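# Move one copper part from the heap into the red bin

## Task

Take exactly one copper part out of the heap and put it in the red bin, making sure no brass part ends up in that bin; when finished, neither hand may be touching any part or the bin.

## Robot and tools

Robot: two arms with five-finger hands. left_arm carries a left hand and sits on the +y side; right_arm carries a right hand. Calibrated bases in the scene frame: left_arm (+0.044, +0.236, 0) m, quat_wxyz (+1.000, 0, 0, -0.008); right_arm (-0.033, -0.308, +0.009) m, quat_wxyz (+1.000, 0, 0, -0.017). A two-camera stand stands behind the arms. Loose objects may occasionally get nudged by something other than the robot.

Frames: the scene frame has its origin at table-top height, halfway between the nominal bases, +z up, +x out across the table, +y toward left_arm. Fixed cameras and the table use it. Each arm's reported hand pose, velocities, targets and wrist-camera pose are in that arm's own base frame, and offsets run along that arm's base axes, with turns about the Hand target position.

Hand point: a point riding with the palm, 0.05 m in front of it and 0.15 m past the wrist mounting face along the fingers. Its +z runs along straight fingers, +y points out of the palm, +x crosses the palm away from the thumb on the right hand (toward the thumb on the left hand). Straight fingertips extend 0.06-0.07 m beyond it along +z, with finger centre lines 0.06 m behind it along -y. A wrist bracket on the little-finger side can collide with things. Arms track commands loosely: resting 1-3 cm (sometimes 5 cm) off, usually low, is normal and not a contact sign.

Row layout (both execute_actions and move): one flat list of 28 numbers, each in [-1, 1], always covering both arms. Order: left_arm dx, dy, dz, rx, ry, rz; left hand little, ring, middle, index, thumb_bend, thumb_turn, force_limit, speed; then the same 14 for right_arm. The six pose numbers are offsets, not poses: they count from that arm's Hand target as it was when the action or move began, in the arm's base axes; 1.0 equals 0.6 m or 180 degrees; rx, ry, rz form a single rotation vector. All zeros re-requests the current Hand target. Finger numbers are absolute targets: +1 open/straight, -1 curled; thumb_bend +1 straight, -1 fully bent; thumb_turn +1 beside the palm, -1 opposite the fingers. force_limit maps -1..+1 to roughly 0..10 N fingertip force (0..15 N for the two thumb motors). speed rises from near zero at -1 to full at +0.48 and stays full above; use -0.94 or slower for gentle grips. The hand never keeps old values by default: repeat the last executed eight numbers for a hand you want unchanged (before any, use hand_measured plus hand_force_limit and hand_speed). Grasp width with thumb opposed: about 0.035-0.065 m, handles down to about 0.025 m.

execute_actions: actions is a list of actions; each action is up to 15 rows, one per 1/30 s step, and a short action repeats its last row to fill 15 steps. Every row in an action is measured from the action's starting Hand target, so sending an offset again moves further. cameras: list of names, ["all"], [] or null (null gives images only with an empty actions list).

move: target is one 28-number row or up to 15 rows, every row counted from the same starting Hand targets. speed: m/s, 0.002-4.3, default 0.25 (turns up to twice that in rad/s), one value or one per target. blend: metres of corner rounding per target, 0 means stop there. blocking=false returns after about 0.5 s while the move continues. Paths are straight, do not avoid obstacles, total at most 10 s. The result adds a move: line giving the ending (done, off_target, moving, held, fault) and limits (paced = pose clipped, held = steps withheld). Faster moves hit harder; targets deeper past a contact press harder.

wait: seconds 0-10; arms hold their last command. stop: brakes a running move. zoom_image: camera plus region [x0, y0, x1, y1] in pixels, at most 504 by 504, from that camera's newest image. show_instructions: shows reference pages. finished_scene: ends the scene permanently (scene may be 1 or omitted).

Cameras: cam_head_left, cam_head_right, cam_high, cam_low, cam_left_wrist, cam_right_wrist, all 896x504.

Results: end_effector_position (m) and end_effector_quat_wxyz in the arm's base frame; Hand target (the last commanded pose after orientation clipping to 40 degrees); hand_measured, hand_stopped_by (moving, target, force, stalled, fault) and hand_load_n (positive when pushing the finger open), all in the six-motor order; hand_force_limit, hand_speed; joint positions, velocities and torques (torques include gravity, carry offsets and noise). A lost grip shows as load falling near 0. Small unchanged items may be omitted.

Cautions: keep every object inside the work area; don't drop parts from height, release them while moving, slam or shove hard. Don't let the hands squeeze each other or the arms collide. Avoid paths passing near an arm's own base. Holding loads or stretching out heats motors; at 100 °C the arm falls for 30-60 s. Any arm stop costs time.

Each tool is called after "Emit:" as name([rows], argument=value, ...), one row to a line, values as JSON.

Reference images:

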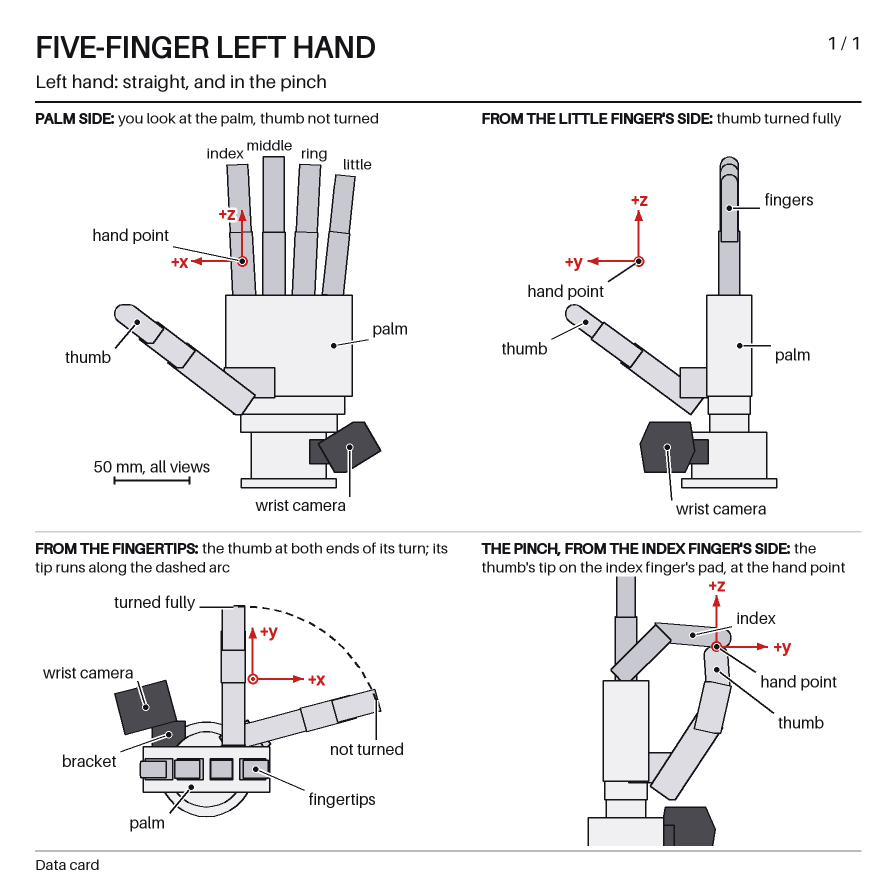

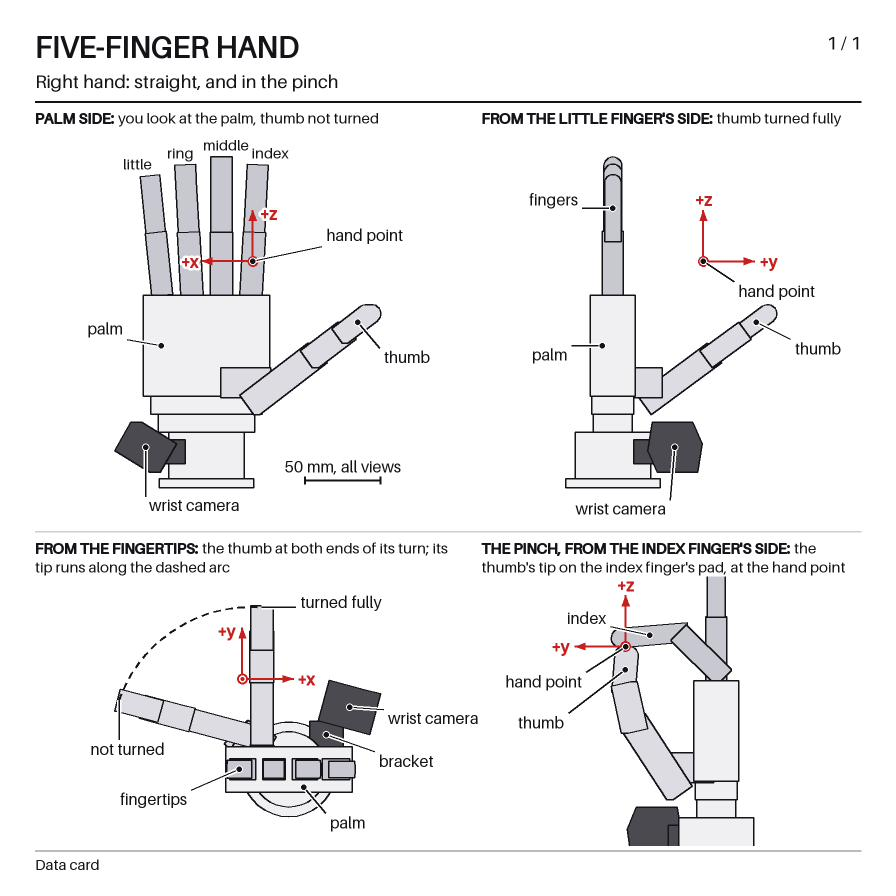

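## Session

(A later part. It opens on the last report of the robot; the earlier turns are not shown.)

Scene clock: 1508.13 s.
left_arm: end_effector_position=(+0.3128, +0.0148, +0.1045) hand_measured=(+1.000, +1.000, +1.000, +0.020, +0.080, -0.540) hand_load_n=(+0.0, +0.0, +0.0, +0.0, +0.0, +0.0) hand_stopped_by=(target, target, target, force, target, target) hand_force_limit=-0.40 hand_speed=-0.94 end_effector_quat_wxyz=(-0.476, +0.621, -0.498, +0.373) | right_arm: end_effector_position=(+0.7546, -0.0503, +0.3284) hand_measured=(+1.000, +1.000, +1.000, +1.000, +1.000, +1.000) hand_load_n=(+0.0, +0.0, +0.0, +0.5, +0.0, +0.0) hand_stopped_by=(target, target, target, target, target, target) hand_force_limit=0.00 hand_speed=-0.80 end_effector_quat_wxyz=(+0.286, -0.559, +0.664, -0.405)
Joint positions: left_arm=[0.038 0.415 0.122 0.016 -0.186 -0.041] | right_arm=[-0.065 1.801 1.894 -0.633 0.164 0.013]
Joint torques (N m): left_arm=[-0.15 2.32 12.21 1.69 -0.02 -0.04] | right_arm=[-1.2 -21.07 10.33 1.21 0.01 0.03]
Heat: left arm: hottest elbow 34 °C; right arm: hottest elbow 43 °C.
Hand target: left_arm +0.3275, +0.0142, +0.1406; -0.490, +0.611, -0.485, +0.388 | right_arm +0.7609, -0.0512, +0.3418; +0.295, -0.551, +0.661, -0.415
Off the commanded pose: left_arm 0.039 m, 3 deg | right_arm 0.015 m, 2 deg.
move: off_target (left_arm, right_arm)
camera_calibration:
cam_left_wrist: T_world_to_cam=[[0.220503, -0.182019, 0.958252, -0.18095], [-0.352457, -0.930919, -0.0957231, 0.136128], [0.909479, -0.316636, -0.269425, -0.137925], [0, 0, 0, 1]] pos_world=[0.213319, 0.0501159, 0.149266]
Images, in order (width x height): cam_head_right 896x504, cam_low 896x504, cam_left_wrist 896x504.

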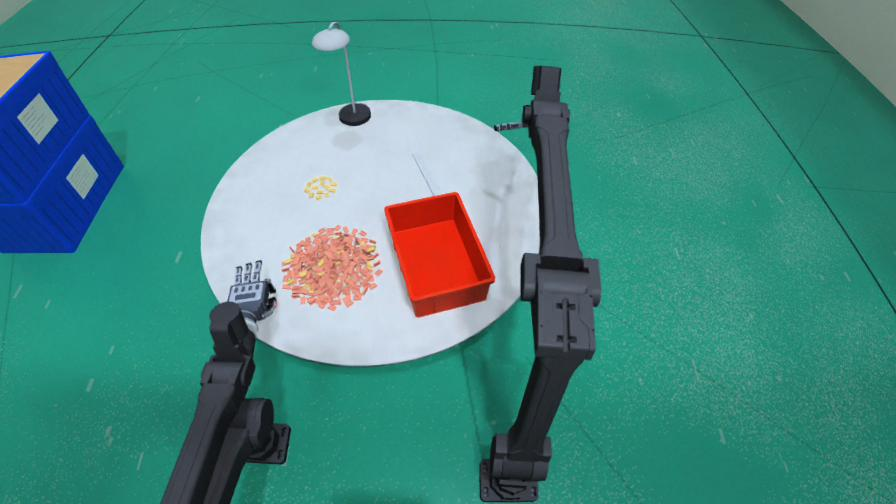

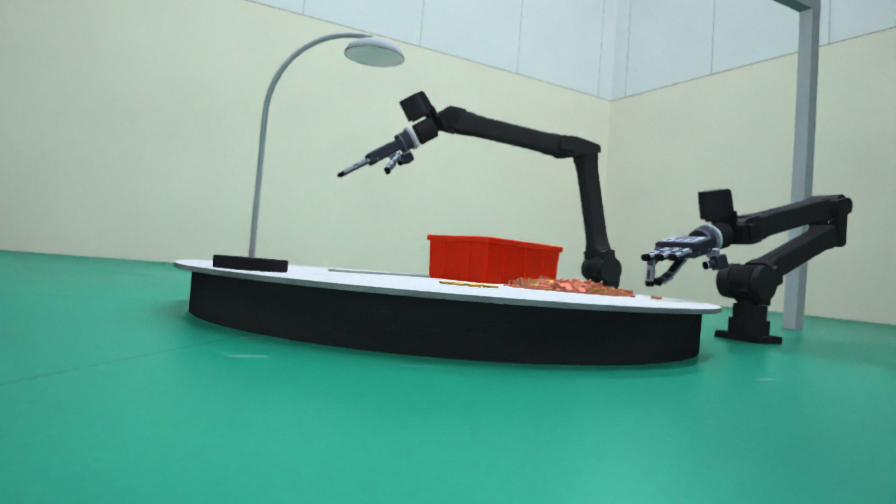

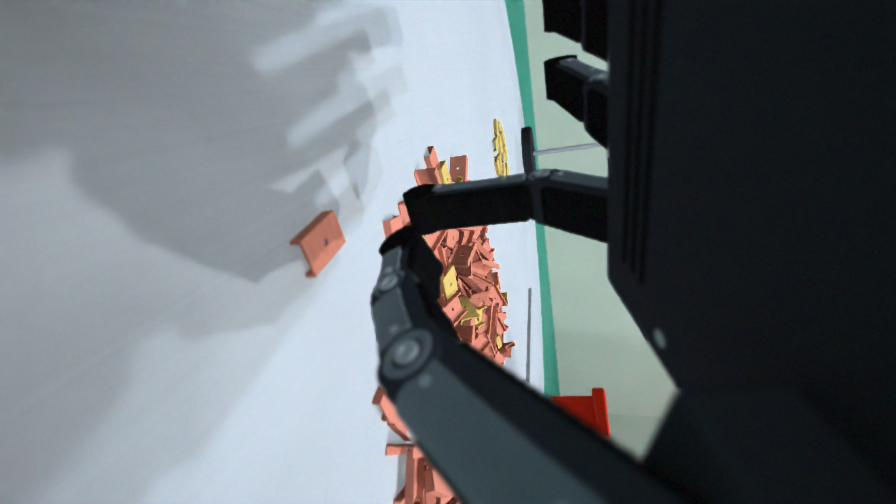

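Emit:
move([
  [-0.0125,0.0347,0.0407,-0.0206,0.0893,0,1,1,1,0.2,0.35,-0.65,-0.5,-0.4,0,0,0,0,0,0,1,1,1,1,1,1,0,-0.8],
  [-0.0283,0.0043,-0.001,-0.0206,0.0893,0,1,1,1,0.2,0.35,-0.65,-0.5,-0.4,0,0,0,0,0,0,1,1,1,1,1,1,0,-0.8],
  [-0.0283,0.0043,-0.0427,-0.0206,0.0893,0,1,1,1,0.2,0.35,-0.65,-0.5,-0.4,0,0,0,0,0,0,1,1,1,1,1,1,0,-0.8],
], speed=[0.12,0.08,0.05], cameras=["cam_left_wrist","cam_head_right","cam_low"])

Emit:
zoom_image(camera="cam_low", region=[615, 250, 687, 310])

Emit:
zoom_image(camera="cam_head_right", region=[240, 265, 300, 315])

Scene clock: 1599.73 s.
left_arm: end_effector_position=(+0.3051, +0.0174, +0.1133) hand_measured=(+1.000, +1.000, +1.000, +0.200, +0.350, -0.650) hand_load_n=(+0.0, +0.0, +0.0, +0.0, +0.0, +0.0) hand_stopped_by=(target, target, target, target, target, target) hand_force_limit=-0.50 hand_speed=-0.40 end_effector_quat_wxyz=(-0.390, +0.678, -0.541, +0.308) | right_arm: end_effector_position=(+0.7546, -0.0503, +0.3284) hand_measured=(+1.000, +1.000, +1.000, +1.000, +1.000, +1.000) hand_load_n=(-0.5, +0.0, +0.0, +0.0, +0.0, +0.0) hand_stopped_by=(target, target, target, target, target, target) hand_force_limit=0.00 hand_speed=-0.80 end_effector_quat_wxyz=(+0.286, -0.559, +0.664, -0.405)
Joint positions: left_arm=[0.099 0.523 0.319 -0.33 -0.112 -0.061] | right_arm=[-0.065 1.801 1.894 -0.633 0.164 0.013]
Joint torques (N m): left_arm=[-0.21 2.02 7.31 3.07 -0.1 -0.07] | right_arm=[-1.14 -21.01 10.35 1.22 0.02 0.03]
Motor temperatures (°C): left_arm=[21 18 43 19 19 20] | right_arm=[20 31 44 20 18 19]
Heat: left arm: hottest elbow 43 °C; right arm: hottest elbow 44 °C.
Hand target: left_arm +0.3105, +0.0168, +0.1149; -0.397, +0.675, -0.536, +0.314 | right_arm +0.7609, -0.0512, +0.3418; +0.295, -0.551, +0.661, -0.415
Off the commanded pose: left_arm 0.006 m, 1 deg | right_arm 0.015 m, 2 deg.
move: off_target (right_arm)
camera_calibration:
cam_left_wrist: T_world_to_cam=[[0.452155, -0.12203, 0.883552, -0.250524], [-0.357363, -0.932397, 0.0541032, 0.121259], [0.817219, -0.340212, -0.465197, -0.0769459], [0, 0, 0, 1]] pos_world=[0.219491, 0.0563117, 0.178996]
Images, in order (width x height): cam_head_right 896x504, cam_low 896x504, cam_left_wrist 896x504.

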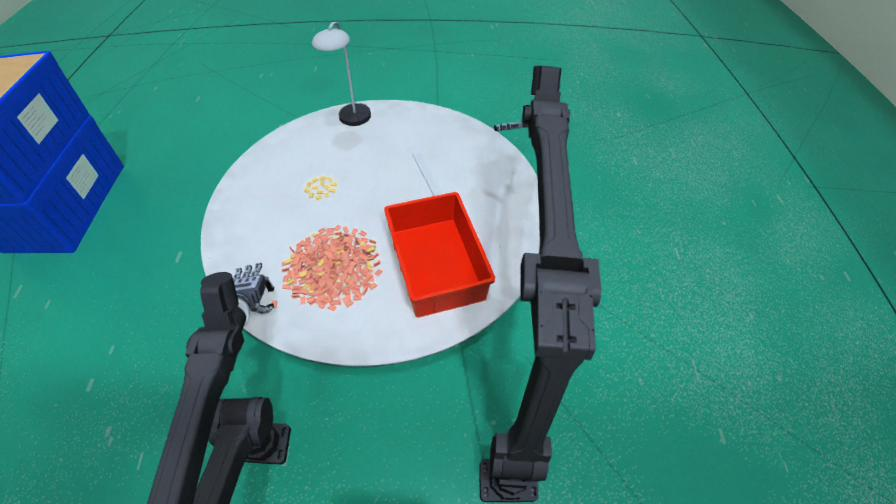

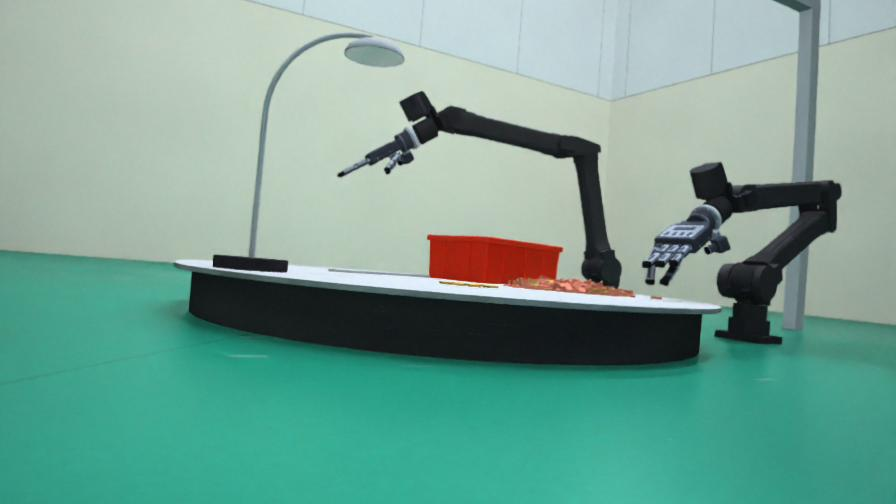

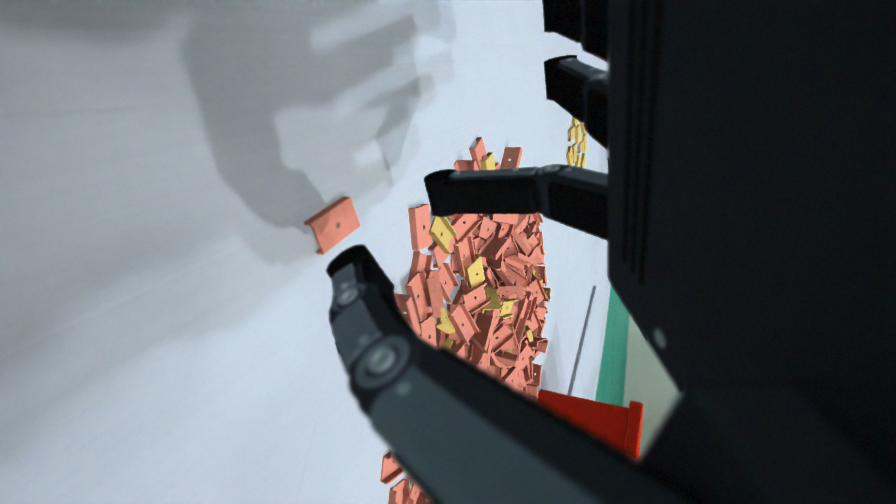

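Scaled by 7.000 from the camera's 896x504 image, which has a finer 1280x720 frame.

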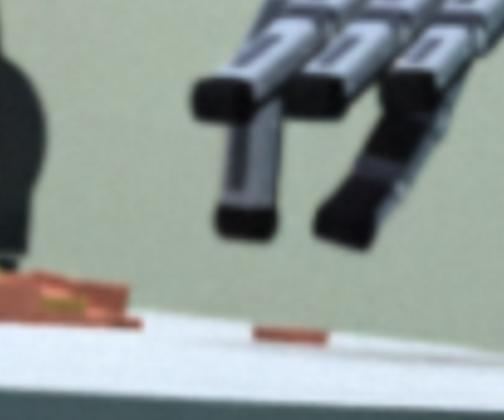

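Scaled by 8.400 from the camera's 896x504 image, which has a finer 1280x720 frame.

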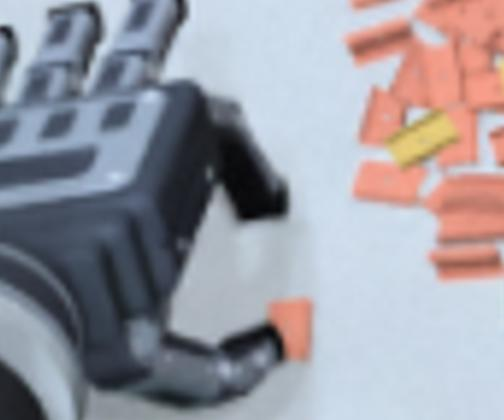

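Emit:
move(target=[0.0,0.0,-0.044,0,0,0,1,1,1,0.2,0.35,-0.62,-0.5,-0.4,0,0,0,0,0,0,1,1,1,1,1,1,0,-0.8], speed=0.03, cameras=["cam_left_wrist","cam_head_right","cam_low"])

Emit:
zoom_image(camera="cam_low", region=[640, 275, 680, 305])

Emit:
zoom_image(camera="cam_head_right", region=[260, 280, 290, 310])

Emit:
zoom_image(camera="cam_left_wrist", region=[300, 150, 480, 300])

Scene clock: 1661.80 s.
left_arm: end_effector_position=(+0.3055, +0.0174, +0.0870) hand_measured=(+1.000, +1.000, +1.000, +0.200, +0.350, -0.620) hand_load_n=(+0.0, +0.0, +0.0, +0.0, +0.0, +0.0) hand_stopped_by=(target, target, target, target, target, target) hand_force_limit=-0.50 hand_speed=-0.40 end_effector_quat_wxyz=(-0.390, +0.678, -0.541, +0.308) | right_arm: end_effector_position=(+0.7546, -0.0503, +0.3284) hand_measured=(+1.000, +1.000, +1.000, +1.000, +1.000, +1.000) hand_load_n=(+0.0, +0.0, +0.0, +0.0, +0.0, +0.0) hand_stopped_by=(target, target, target, target, target, target) hand_force_limit=0.00 hand_speed=-0.80 end_effector_quat_wxyz=(+0.286, -0.559, +0.664, -0.405)
Joint positions: left_arm=[0.099 0.563 0.257 -0.228 -0.112 -0.061] | right_arm=[-0.065 1.801 1.894 -0.633 0.164 0.013]
Joint torques (N m): left_arm=[-0.15 1.85 7.13 3.08 -0.11 -0.07] | right_arm=[-1.14 -21.07 10.33 1.21 0.01 0.03]
Motor temperatures (°C): left_arm=[21 18 38 19 19 20] | right_arm=[20 31 44 20 18 19]
Heat: left arm: hottest elbow 38 °C; right arm: hottest elbow 44 °C.
Hand target: left_arm +0.3105, +0.0168, +0.0886; -0.397, +0.675, -0.536, +0.315 | right_arm +0.7609, -0.0512, +0.3418; +0.295, -0.551, +0.661, -0.415
Off the commanded pose: left_arm 0.005 m, 1 deg | right_arm 0.015 m, 2 deg.
move: off_target (right_arm)
camera_calibration:
cam_left_wrist: T_world_to_cam=[[0.452396, -0.12204, 0.883427, -0.227502], [-0.357449, -0.932356, 0.0542477, 0.122819], [0.817048, -0.340321, -0.465417, -0.0894304], [0, 0, 0, 1]] pos_world=[0.219892, 0.0563119, 0.152696]
Images, in order (width x height): cam_head_right 896x504, cam_low 896x504, cam_left_wrist 896x504.

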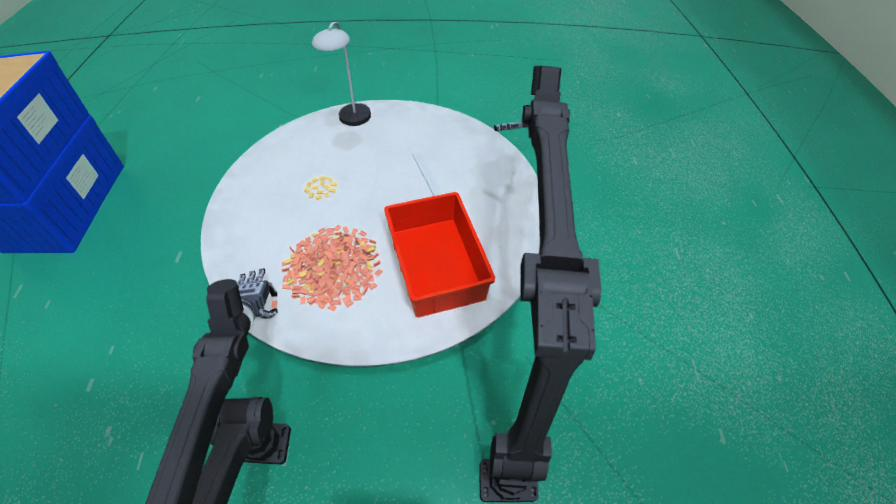

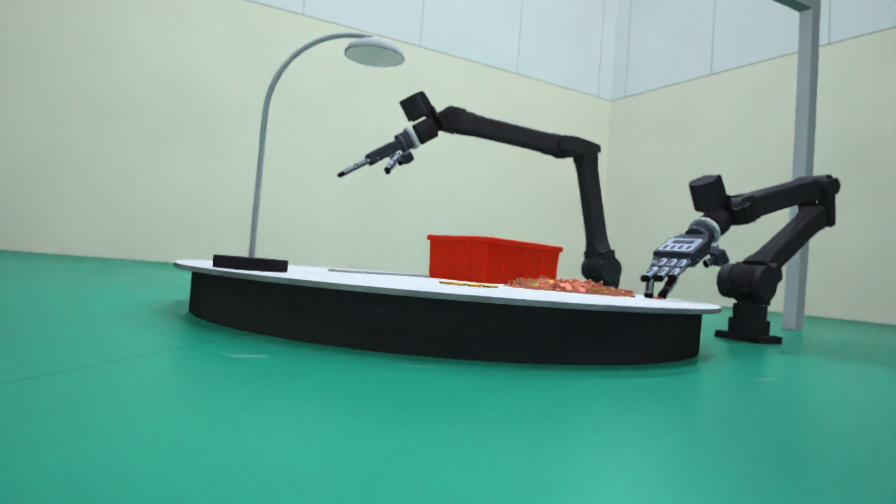

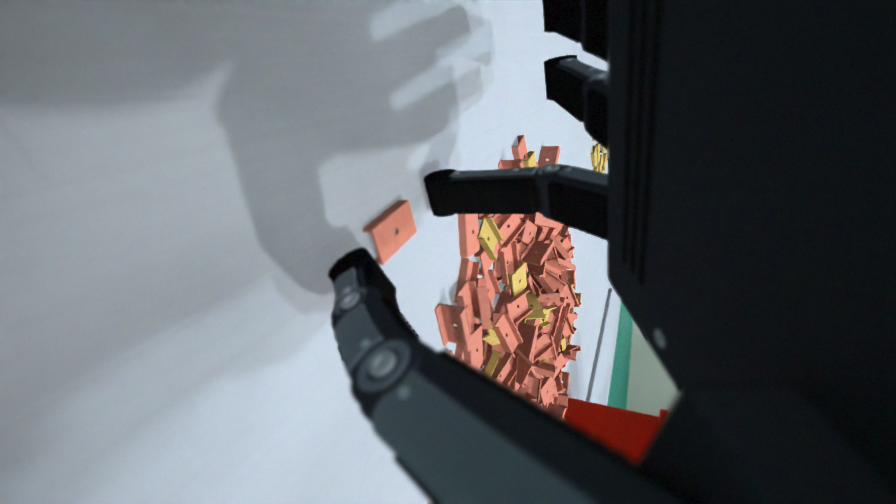

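Scaled by 12.600 from the camera's 896x504 image, which has a finer 1280x720 frame.

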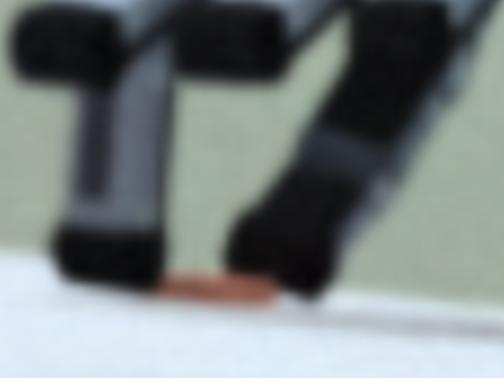

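Scaled by 16.800 from the camera's 896x504 image, which has a finer 1280x720 frame.

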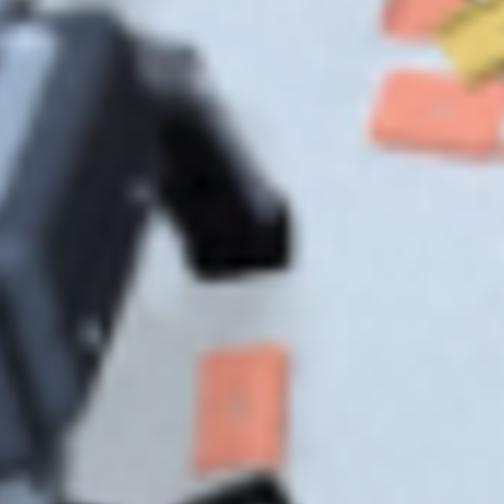

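Scaled by 2.800 from the camera's 896x504 image, which has a finer 1280x720 frame.

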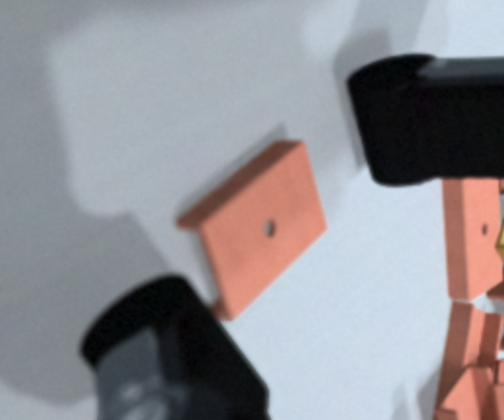

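Emit:
move([
  [0.0,0.0,-0.0045,0,0,0,1,1,1,0.2,0.35,-0.62,-0.5,-0.4,0,0,0,0,0,0,1,1,1,1,1,1,0,-0.8],
  [0.0,0.0,-0.0045,0,0,0,1,1,1,0.0,0.35,-0.62,-0.5,-0.85,0,0,0,0,0,0,1,1,1,1,1,1,0,-0.8],
], speed=0.02, cameras=["cam_left_wrist","cam_head_right","cam_low"])

Emit:
zoom_image(camera="cam_low", region=[640, 275, 680, 305])

Emit:
zoom_image(camera="cam_head_right", region=[260, 280, 290, 310])

Emit:
zoom_image(camera="cam_left_wrist", region=[320, 170, 460, 300])

Scene clock: 1696.23 s.
left_arm: end_effector_position=(+0.3069, +0.0175, +0.0864) hand_measured=(+1.000, +1.000, +1.000, +0.000, +0.350, -0.620) hand_load_n=(+0.0, +0.0, +0.0, +0.0, +0.0, +0.5) hand_stopped_by=(target, target, target, target, target, target) hand_force_limit=-0.50 hand_speed=-0.85 end_effector_quat_wxyz=(-0.392, +0.677, -0.540, +0.310) | right_arm: end_effector_position=(+0.7546, -0.0503, +0.3284) hand_measured=(+1.000, +1.000, +1.000, +1.000, +1.000, +1.000) hand_load_n=(+0.0, +0.0, +0.0, +0.0, +0.0, +0.0) hand_stopped_by=(target, target, target, target, target, target) hand_force_limit=0.00 hand_speed=-0.80 end_effector_quat_wxyz=(+0.286, -0.559, +0.664, -0.405)
Joint positions: left_arm=[0.099 0.569 0.253 -0.212 -0.112 -0.061] | right_arm=[-0.065 1.801 1.894 -0.633 0.164 0.013]
Joint torques (N m): left_arm=[-0.21 1.9 6.94 3 -0.1 -0.06] | right_arm=[-1.14 -21.07 10.35 1.21 0.02 0.03]
Heat: left arm: hottest elbow 37 °C; right arm: hottest elbow 44 °C.
Hand target: left_arm +0.3105, +0.0167, +0.0859; -0.397, +0.675, -0.536, +0.314 | right_arm +0.7609, -0.0512, +0.3418; +0.295, -0.551, +0.661, -0.415
Off the commanded pose: left_arm 0.004 m, 1 deg | right_arm 0.015 m, 2 deg.
move: off_target (right_arm)
camera_calibration:
cam_left_wrist: T_world_to_cam=[[0.447226, -0.122742, 0.885959, -0.22622], [-0.358101, -0.932255, 0.0516109, 0.123807], [0.819605, -0.340345, -0.460883, -0.0920881], [0, 0, 0, 1]] pos_world=[0.220983, 0.0563114, 0.15159]
Images, in order (width x height): cam_head_right 896x504, cam_low 896x504, cam_left_wrist 896x504.

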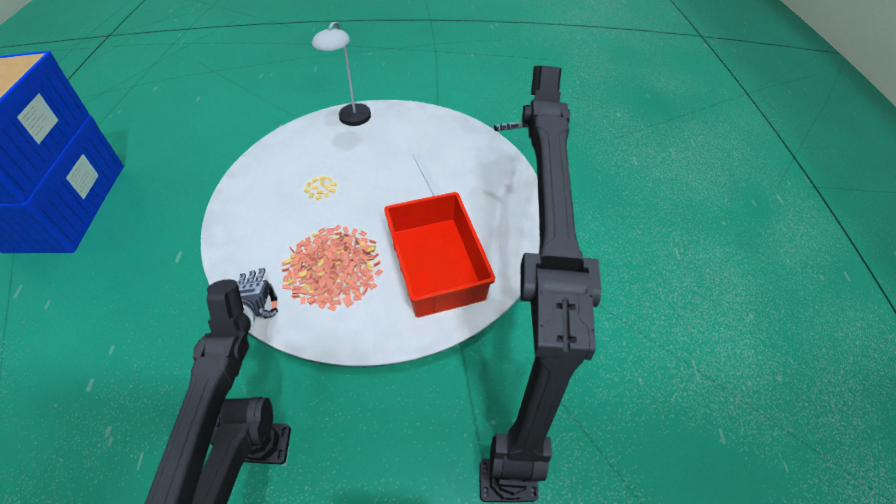

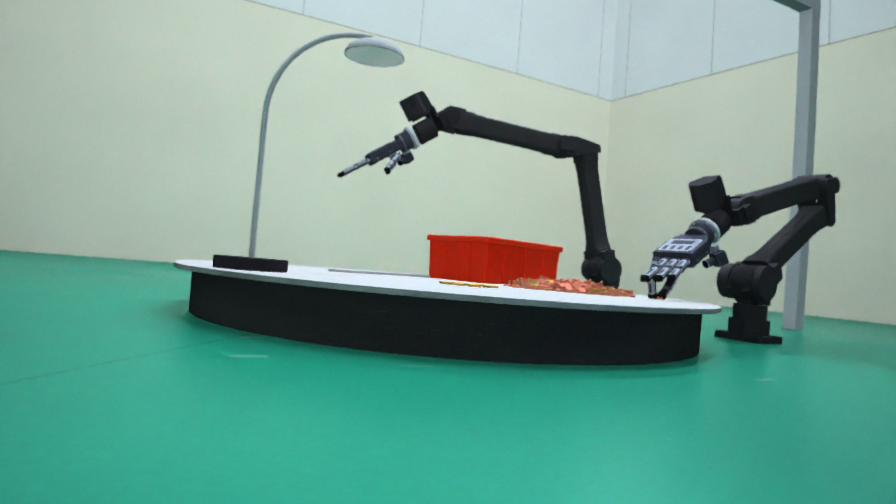

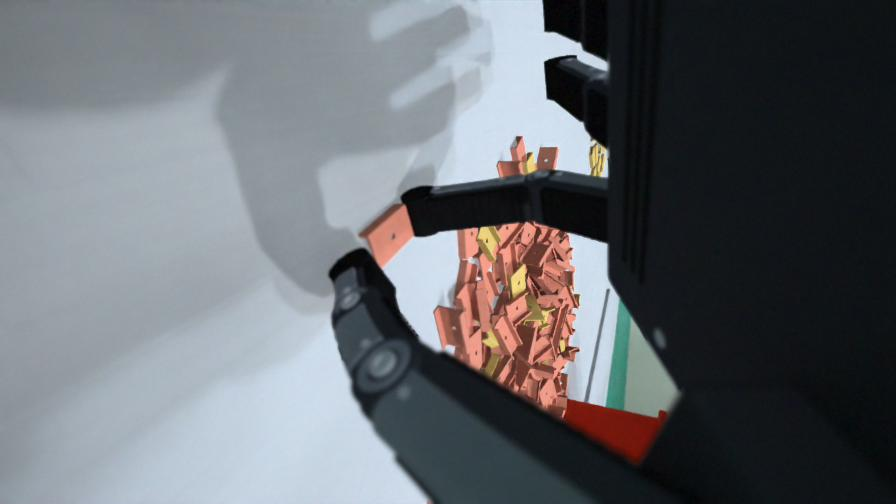

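Scaled by 12.600 from the camera's 896x504 image, which has a finer 1280x720 frame.

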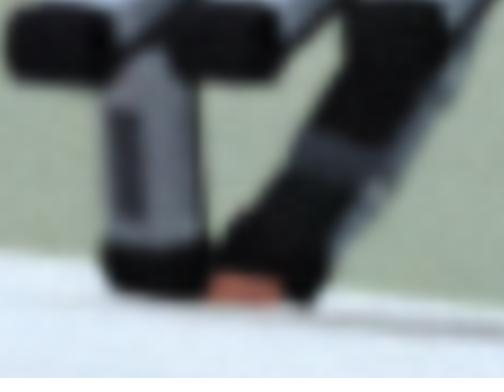

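Scaled by 16.800 from the camera's 896x504 image, which has a finer 1280x720 frame.

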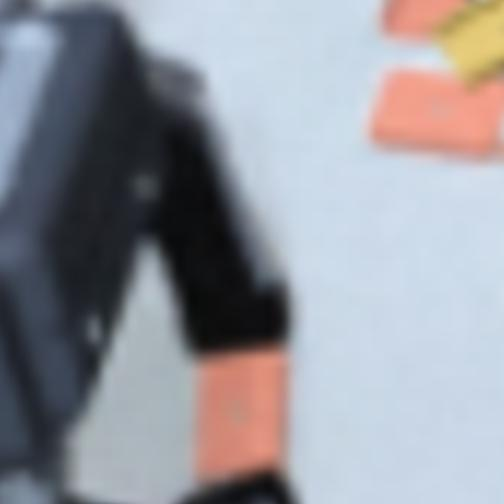

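Scaled by 3.600 from the camera's 896x504 image, which has a finer 1280x720 frame.

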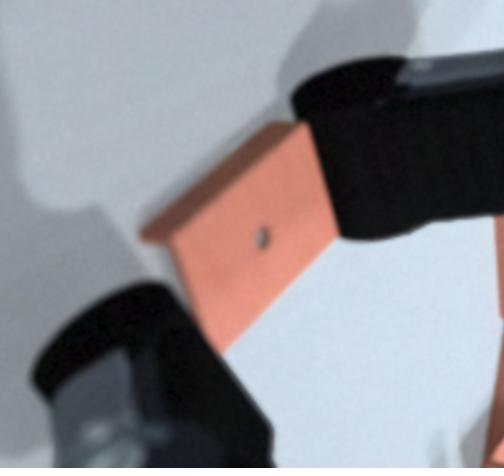

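Emit:
move(target=[0.0,0.0,0.0,0,0,0,1,1,1,-0.2,0.35,-0.62,-0.35,-0.9,0,0,0,0,0,0,1,1,1,1,1,1,0,-0.8], speed=0.02, cameras=["cam_left_wrist","cam_head_right","cam_low"])

Emit:
zoom_image(camera="cam_low", region=[640, 275, 680, 305])

Emit:
zoom_image(camera="cam_left_wrist", region=[320, 170, 460, 300])

Scene clock: 1714.70 s.
left_arm: end_effector_position=(+0.3072, +0.0175, +0.0867) hand_measured=(+1.000, +1.000, +1.000, -0.118, +0.350, -0.620) hand_load_n=(+0.0, +0.0, +0.0, +3.5, +3.5, +0.0) hand_stopped_by=(target, target, target, force, target, target) hand_force_limit=-0.35 hand_speed=-0.90 end_effector_quat_wxyz=(-0.393, +0.677, -0.540, +0.310) | right_arm: end_effector_position=(+0.7546, -0.0503, +0.3284) hand_measured=(+1.000, +1.000, +1.000, +1.000, +1.000, +1.000) hand_load_n=(+0.0, +0.0, +0.0, +0.0, +0.0, +0.0) hand_stopped_by=(target, target, target, target, target, target) hand_force_limit=0.00 hand_speed=-0.80 end_effector_quat_wxyz=(+0.286, -0.559, +0.664, -0.405)
Joint positions: left_arm=[0.099 0.569 0.253 -0.211 -0.112 -0.061] | right_arm=[-0.065 1.801 1.894 -0.633 0.164 0.013]
Joint torques (N m): left_arm=[-0.21 1.9 6.93 2.96 -0.1 -0.05] | right_arm=[-1.2 -21.13 10.35 1.22 0.02 0.03]
Heat: left arm: hottest elbow 35 °C; right arm: hottest elbow 44 °C.
Hand target: left_arm +0.3105, +0.0167, +0.0859; -0.397, +0.675, -0.536, +0.314 | right_arm +0.7609, -0.0512, +0.3418; +0.295, -0.551, +0.661, -0.415
Off the commanded pose: left_arm 0.003 m, 1 deg | right_arm 0.015 m, 2 deg.
move: off_target (right_arm)
camera_calibration:
cam_left_wrist: T_world_to_cam=[[0.445811, -0.122876, 0.886653, -0.226269], [-0.358164, -0.932271, 0.0508872, 0.123992], [0.820348, -0.340253, -0.459627, -0.0925187], [0, 0, 0, 1]] pos_world=[0.22118, 0.0563111, 0.151789]
Images, in order (width x height): cam_head_right 896x504, cam_low 896x504, cam_left_wrist 896x504.

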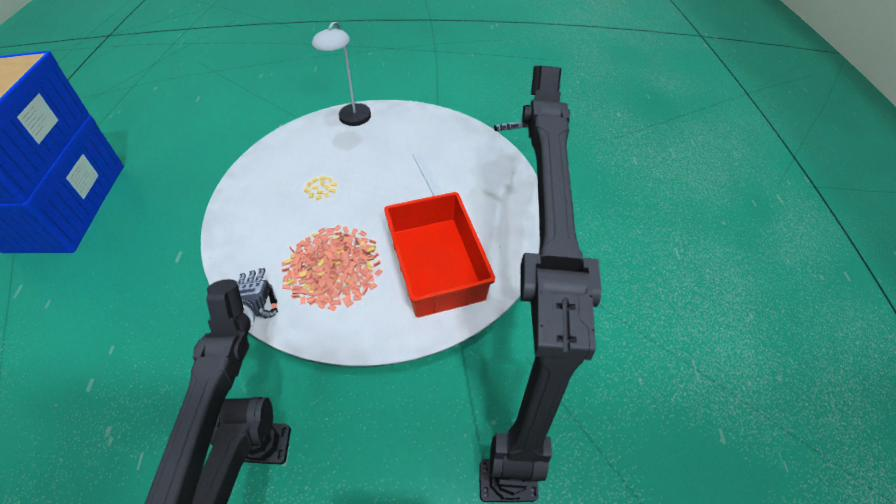

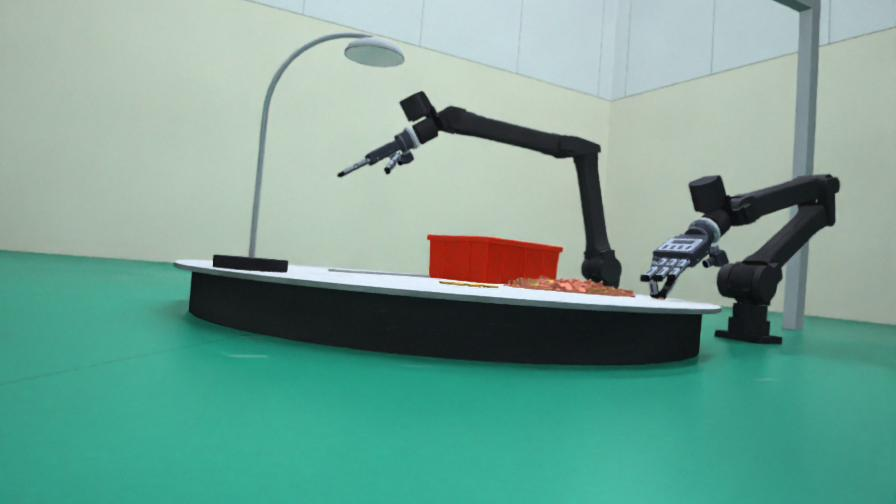

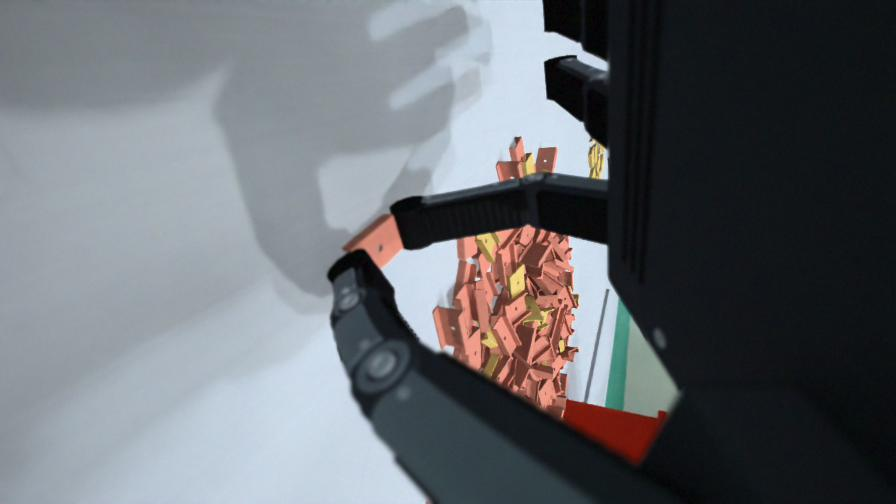

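Scaled by 12.600 from the camera's 896x504 image, which has a finer 1280x720 frame.

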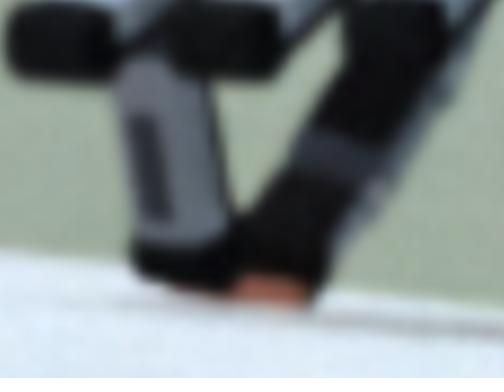

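Scaled by 3.600 from the camera's 896x504 image, which has a finer 1280x720 frame.

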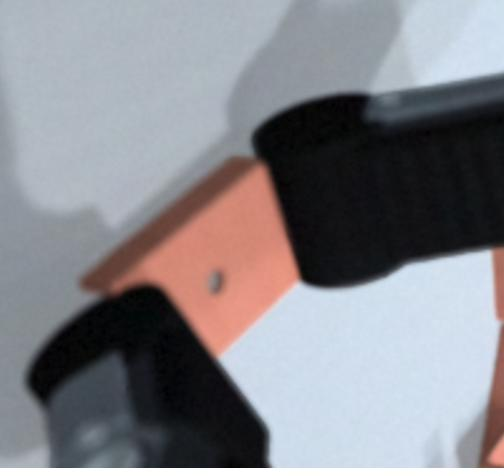

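Emit:
move(target=[0.033,0.0,0.125,0,0,0,1,1,1,-0.2,0.35,-0.62,-0.35,-0.9,0,0,0,0,0,0,1,1,1,1,1,1,0,-0.8], speed=0.12, cameras=["cam_left_wrist","cam_head_right","cam_low"])

Emit:
zoom_image(camera="cam_low", region=[615, 250, 687, 310])

Emit:
zoom_image(camera="cam_left_wrist", region=[320, 170, 460, 300])

Scene clock: 1725.10 s.
left_arm: end_effector_position=(+0.3150, +0.0167, +0.1279) hand_measured=(+1.000, +1.000, +1.000, -0.118, +0.350, -0.620) hand_load_n=(+0.0, +0.0, +0.0, +0.0, +0.0, +0.0) hand_stopped_by=(target, target, target, force, target, target) hand_force_limit=-0.35 hand_speed=-0.90 end_effector_quat_wxyz=(-0.383, +0.682, -0.546, +0.300) | right_arm: end_effector_position=(+0.7546, -0.0503, +0.3284) hand_measured=(+1.000, +1.000, +1.000, +1.000, +1.000, +1.000) hand_load_n=(+0.0, +0.0, +0.0, +0.0, +0.0, +0.0) hand_stopped_by=(target, target, target, target, target, target) hand_force_limit=0.00 hand_speed=-0.80 end_effector_quat_wxyz=(+0.286, -0.559, +0.664, -0.405)
Joint positions: left_arm=[0.09 0.577 0.385 -0.367 -0.12 -0.065] | right_arm=[-0.065 1.801 1.894 -0.633 0.164 0.013]
Joint torques (N m): left_arm=[-0.21 1.38 12.25 1.55 -0.11 -0.07] | right_arm=[-1.2 -21.07 10.33 1.22 0.02 0.03]
Heat: left arm: hottest elbow 35 °C; right arm: hottest elbow 44 °C.
Hand target: left_arm +0.3303, +0.0167, +0.1609; -0.397, +0.675, -0.536, +0.315 | right_arm +0.7609, -0.0512, +0.3418; +0.295, -0.551, +0.661, -0.415
Off the commanded pose: left_arm 0.036 m, 3 deg | right_arm 0.015 m, 2 deg.
move: off_target (left_arm, right_arm)
camera_calibration:
cam_left_wrist: T_world_to_cam=[[0.474212, -0.120153, 0.872173, -0.273515], [-0.356123, -0.932161, 0.0652124, 0.121584], [0.80517, -0.341526, -0.484831, -0.0721945], [0, 0, 0, 1]] pos_world=[0.231132, 0.0558157, 0.195622]
Images, in order (width x height): cam_head_right 896x504, cam_low 896x504, cam_left_wrist 896x504.

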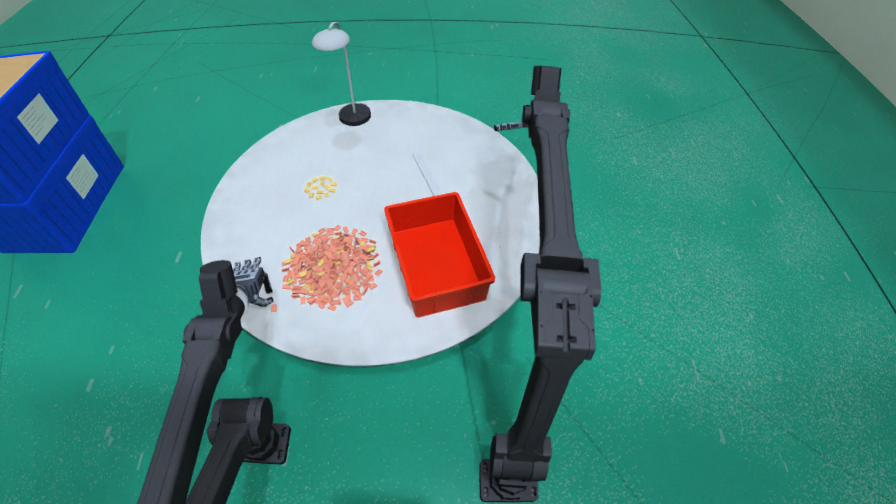

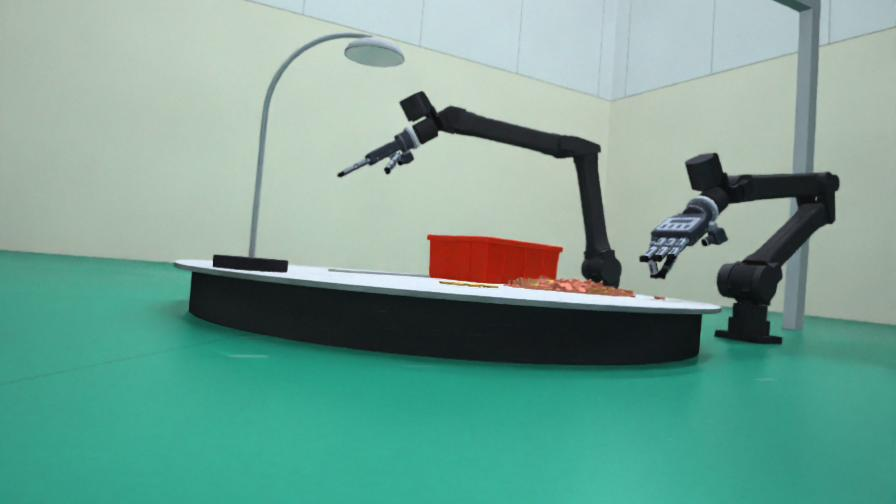

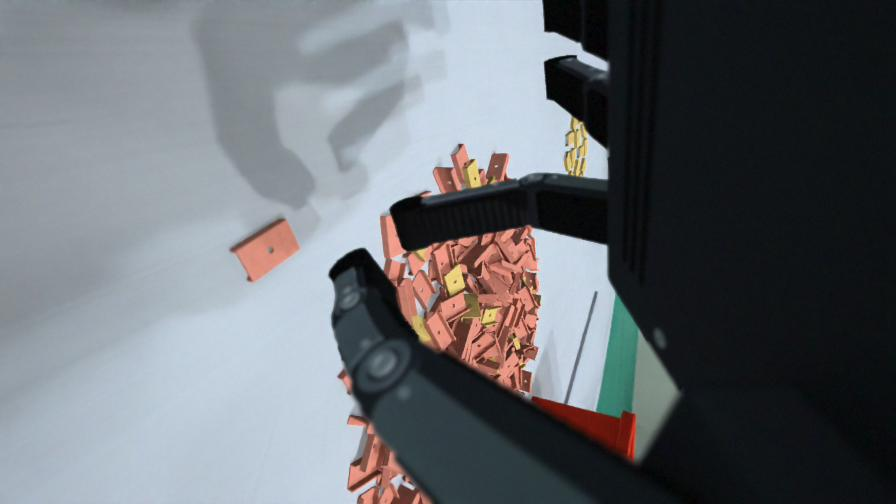

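Scaled by 7.000 from the camera's 896x504 image, which has a finer 1280x720 frame.

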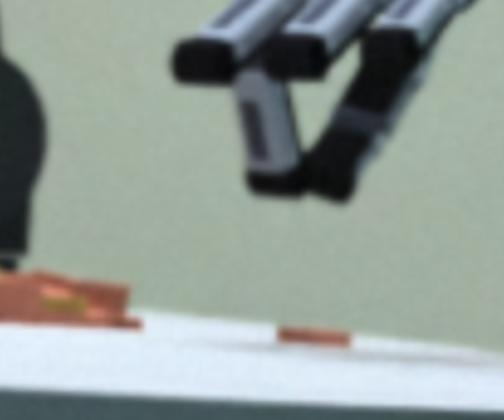

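Scaled by 3.600 from the camera's 896x504 image, which has a finer 1280x720 frame.

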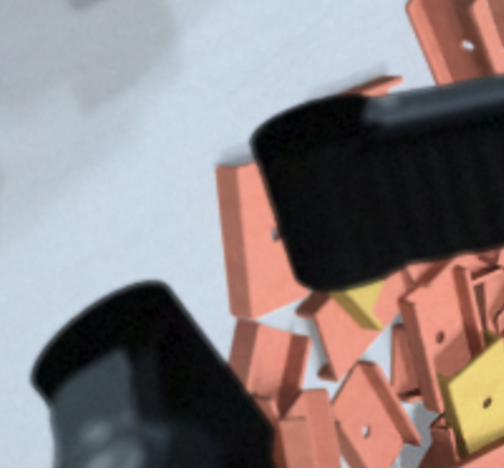

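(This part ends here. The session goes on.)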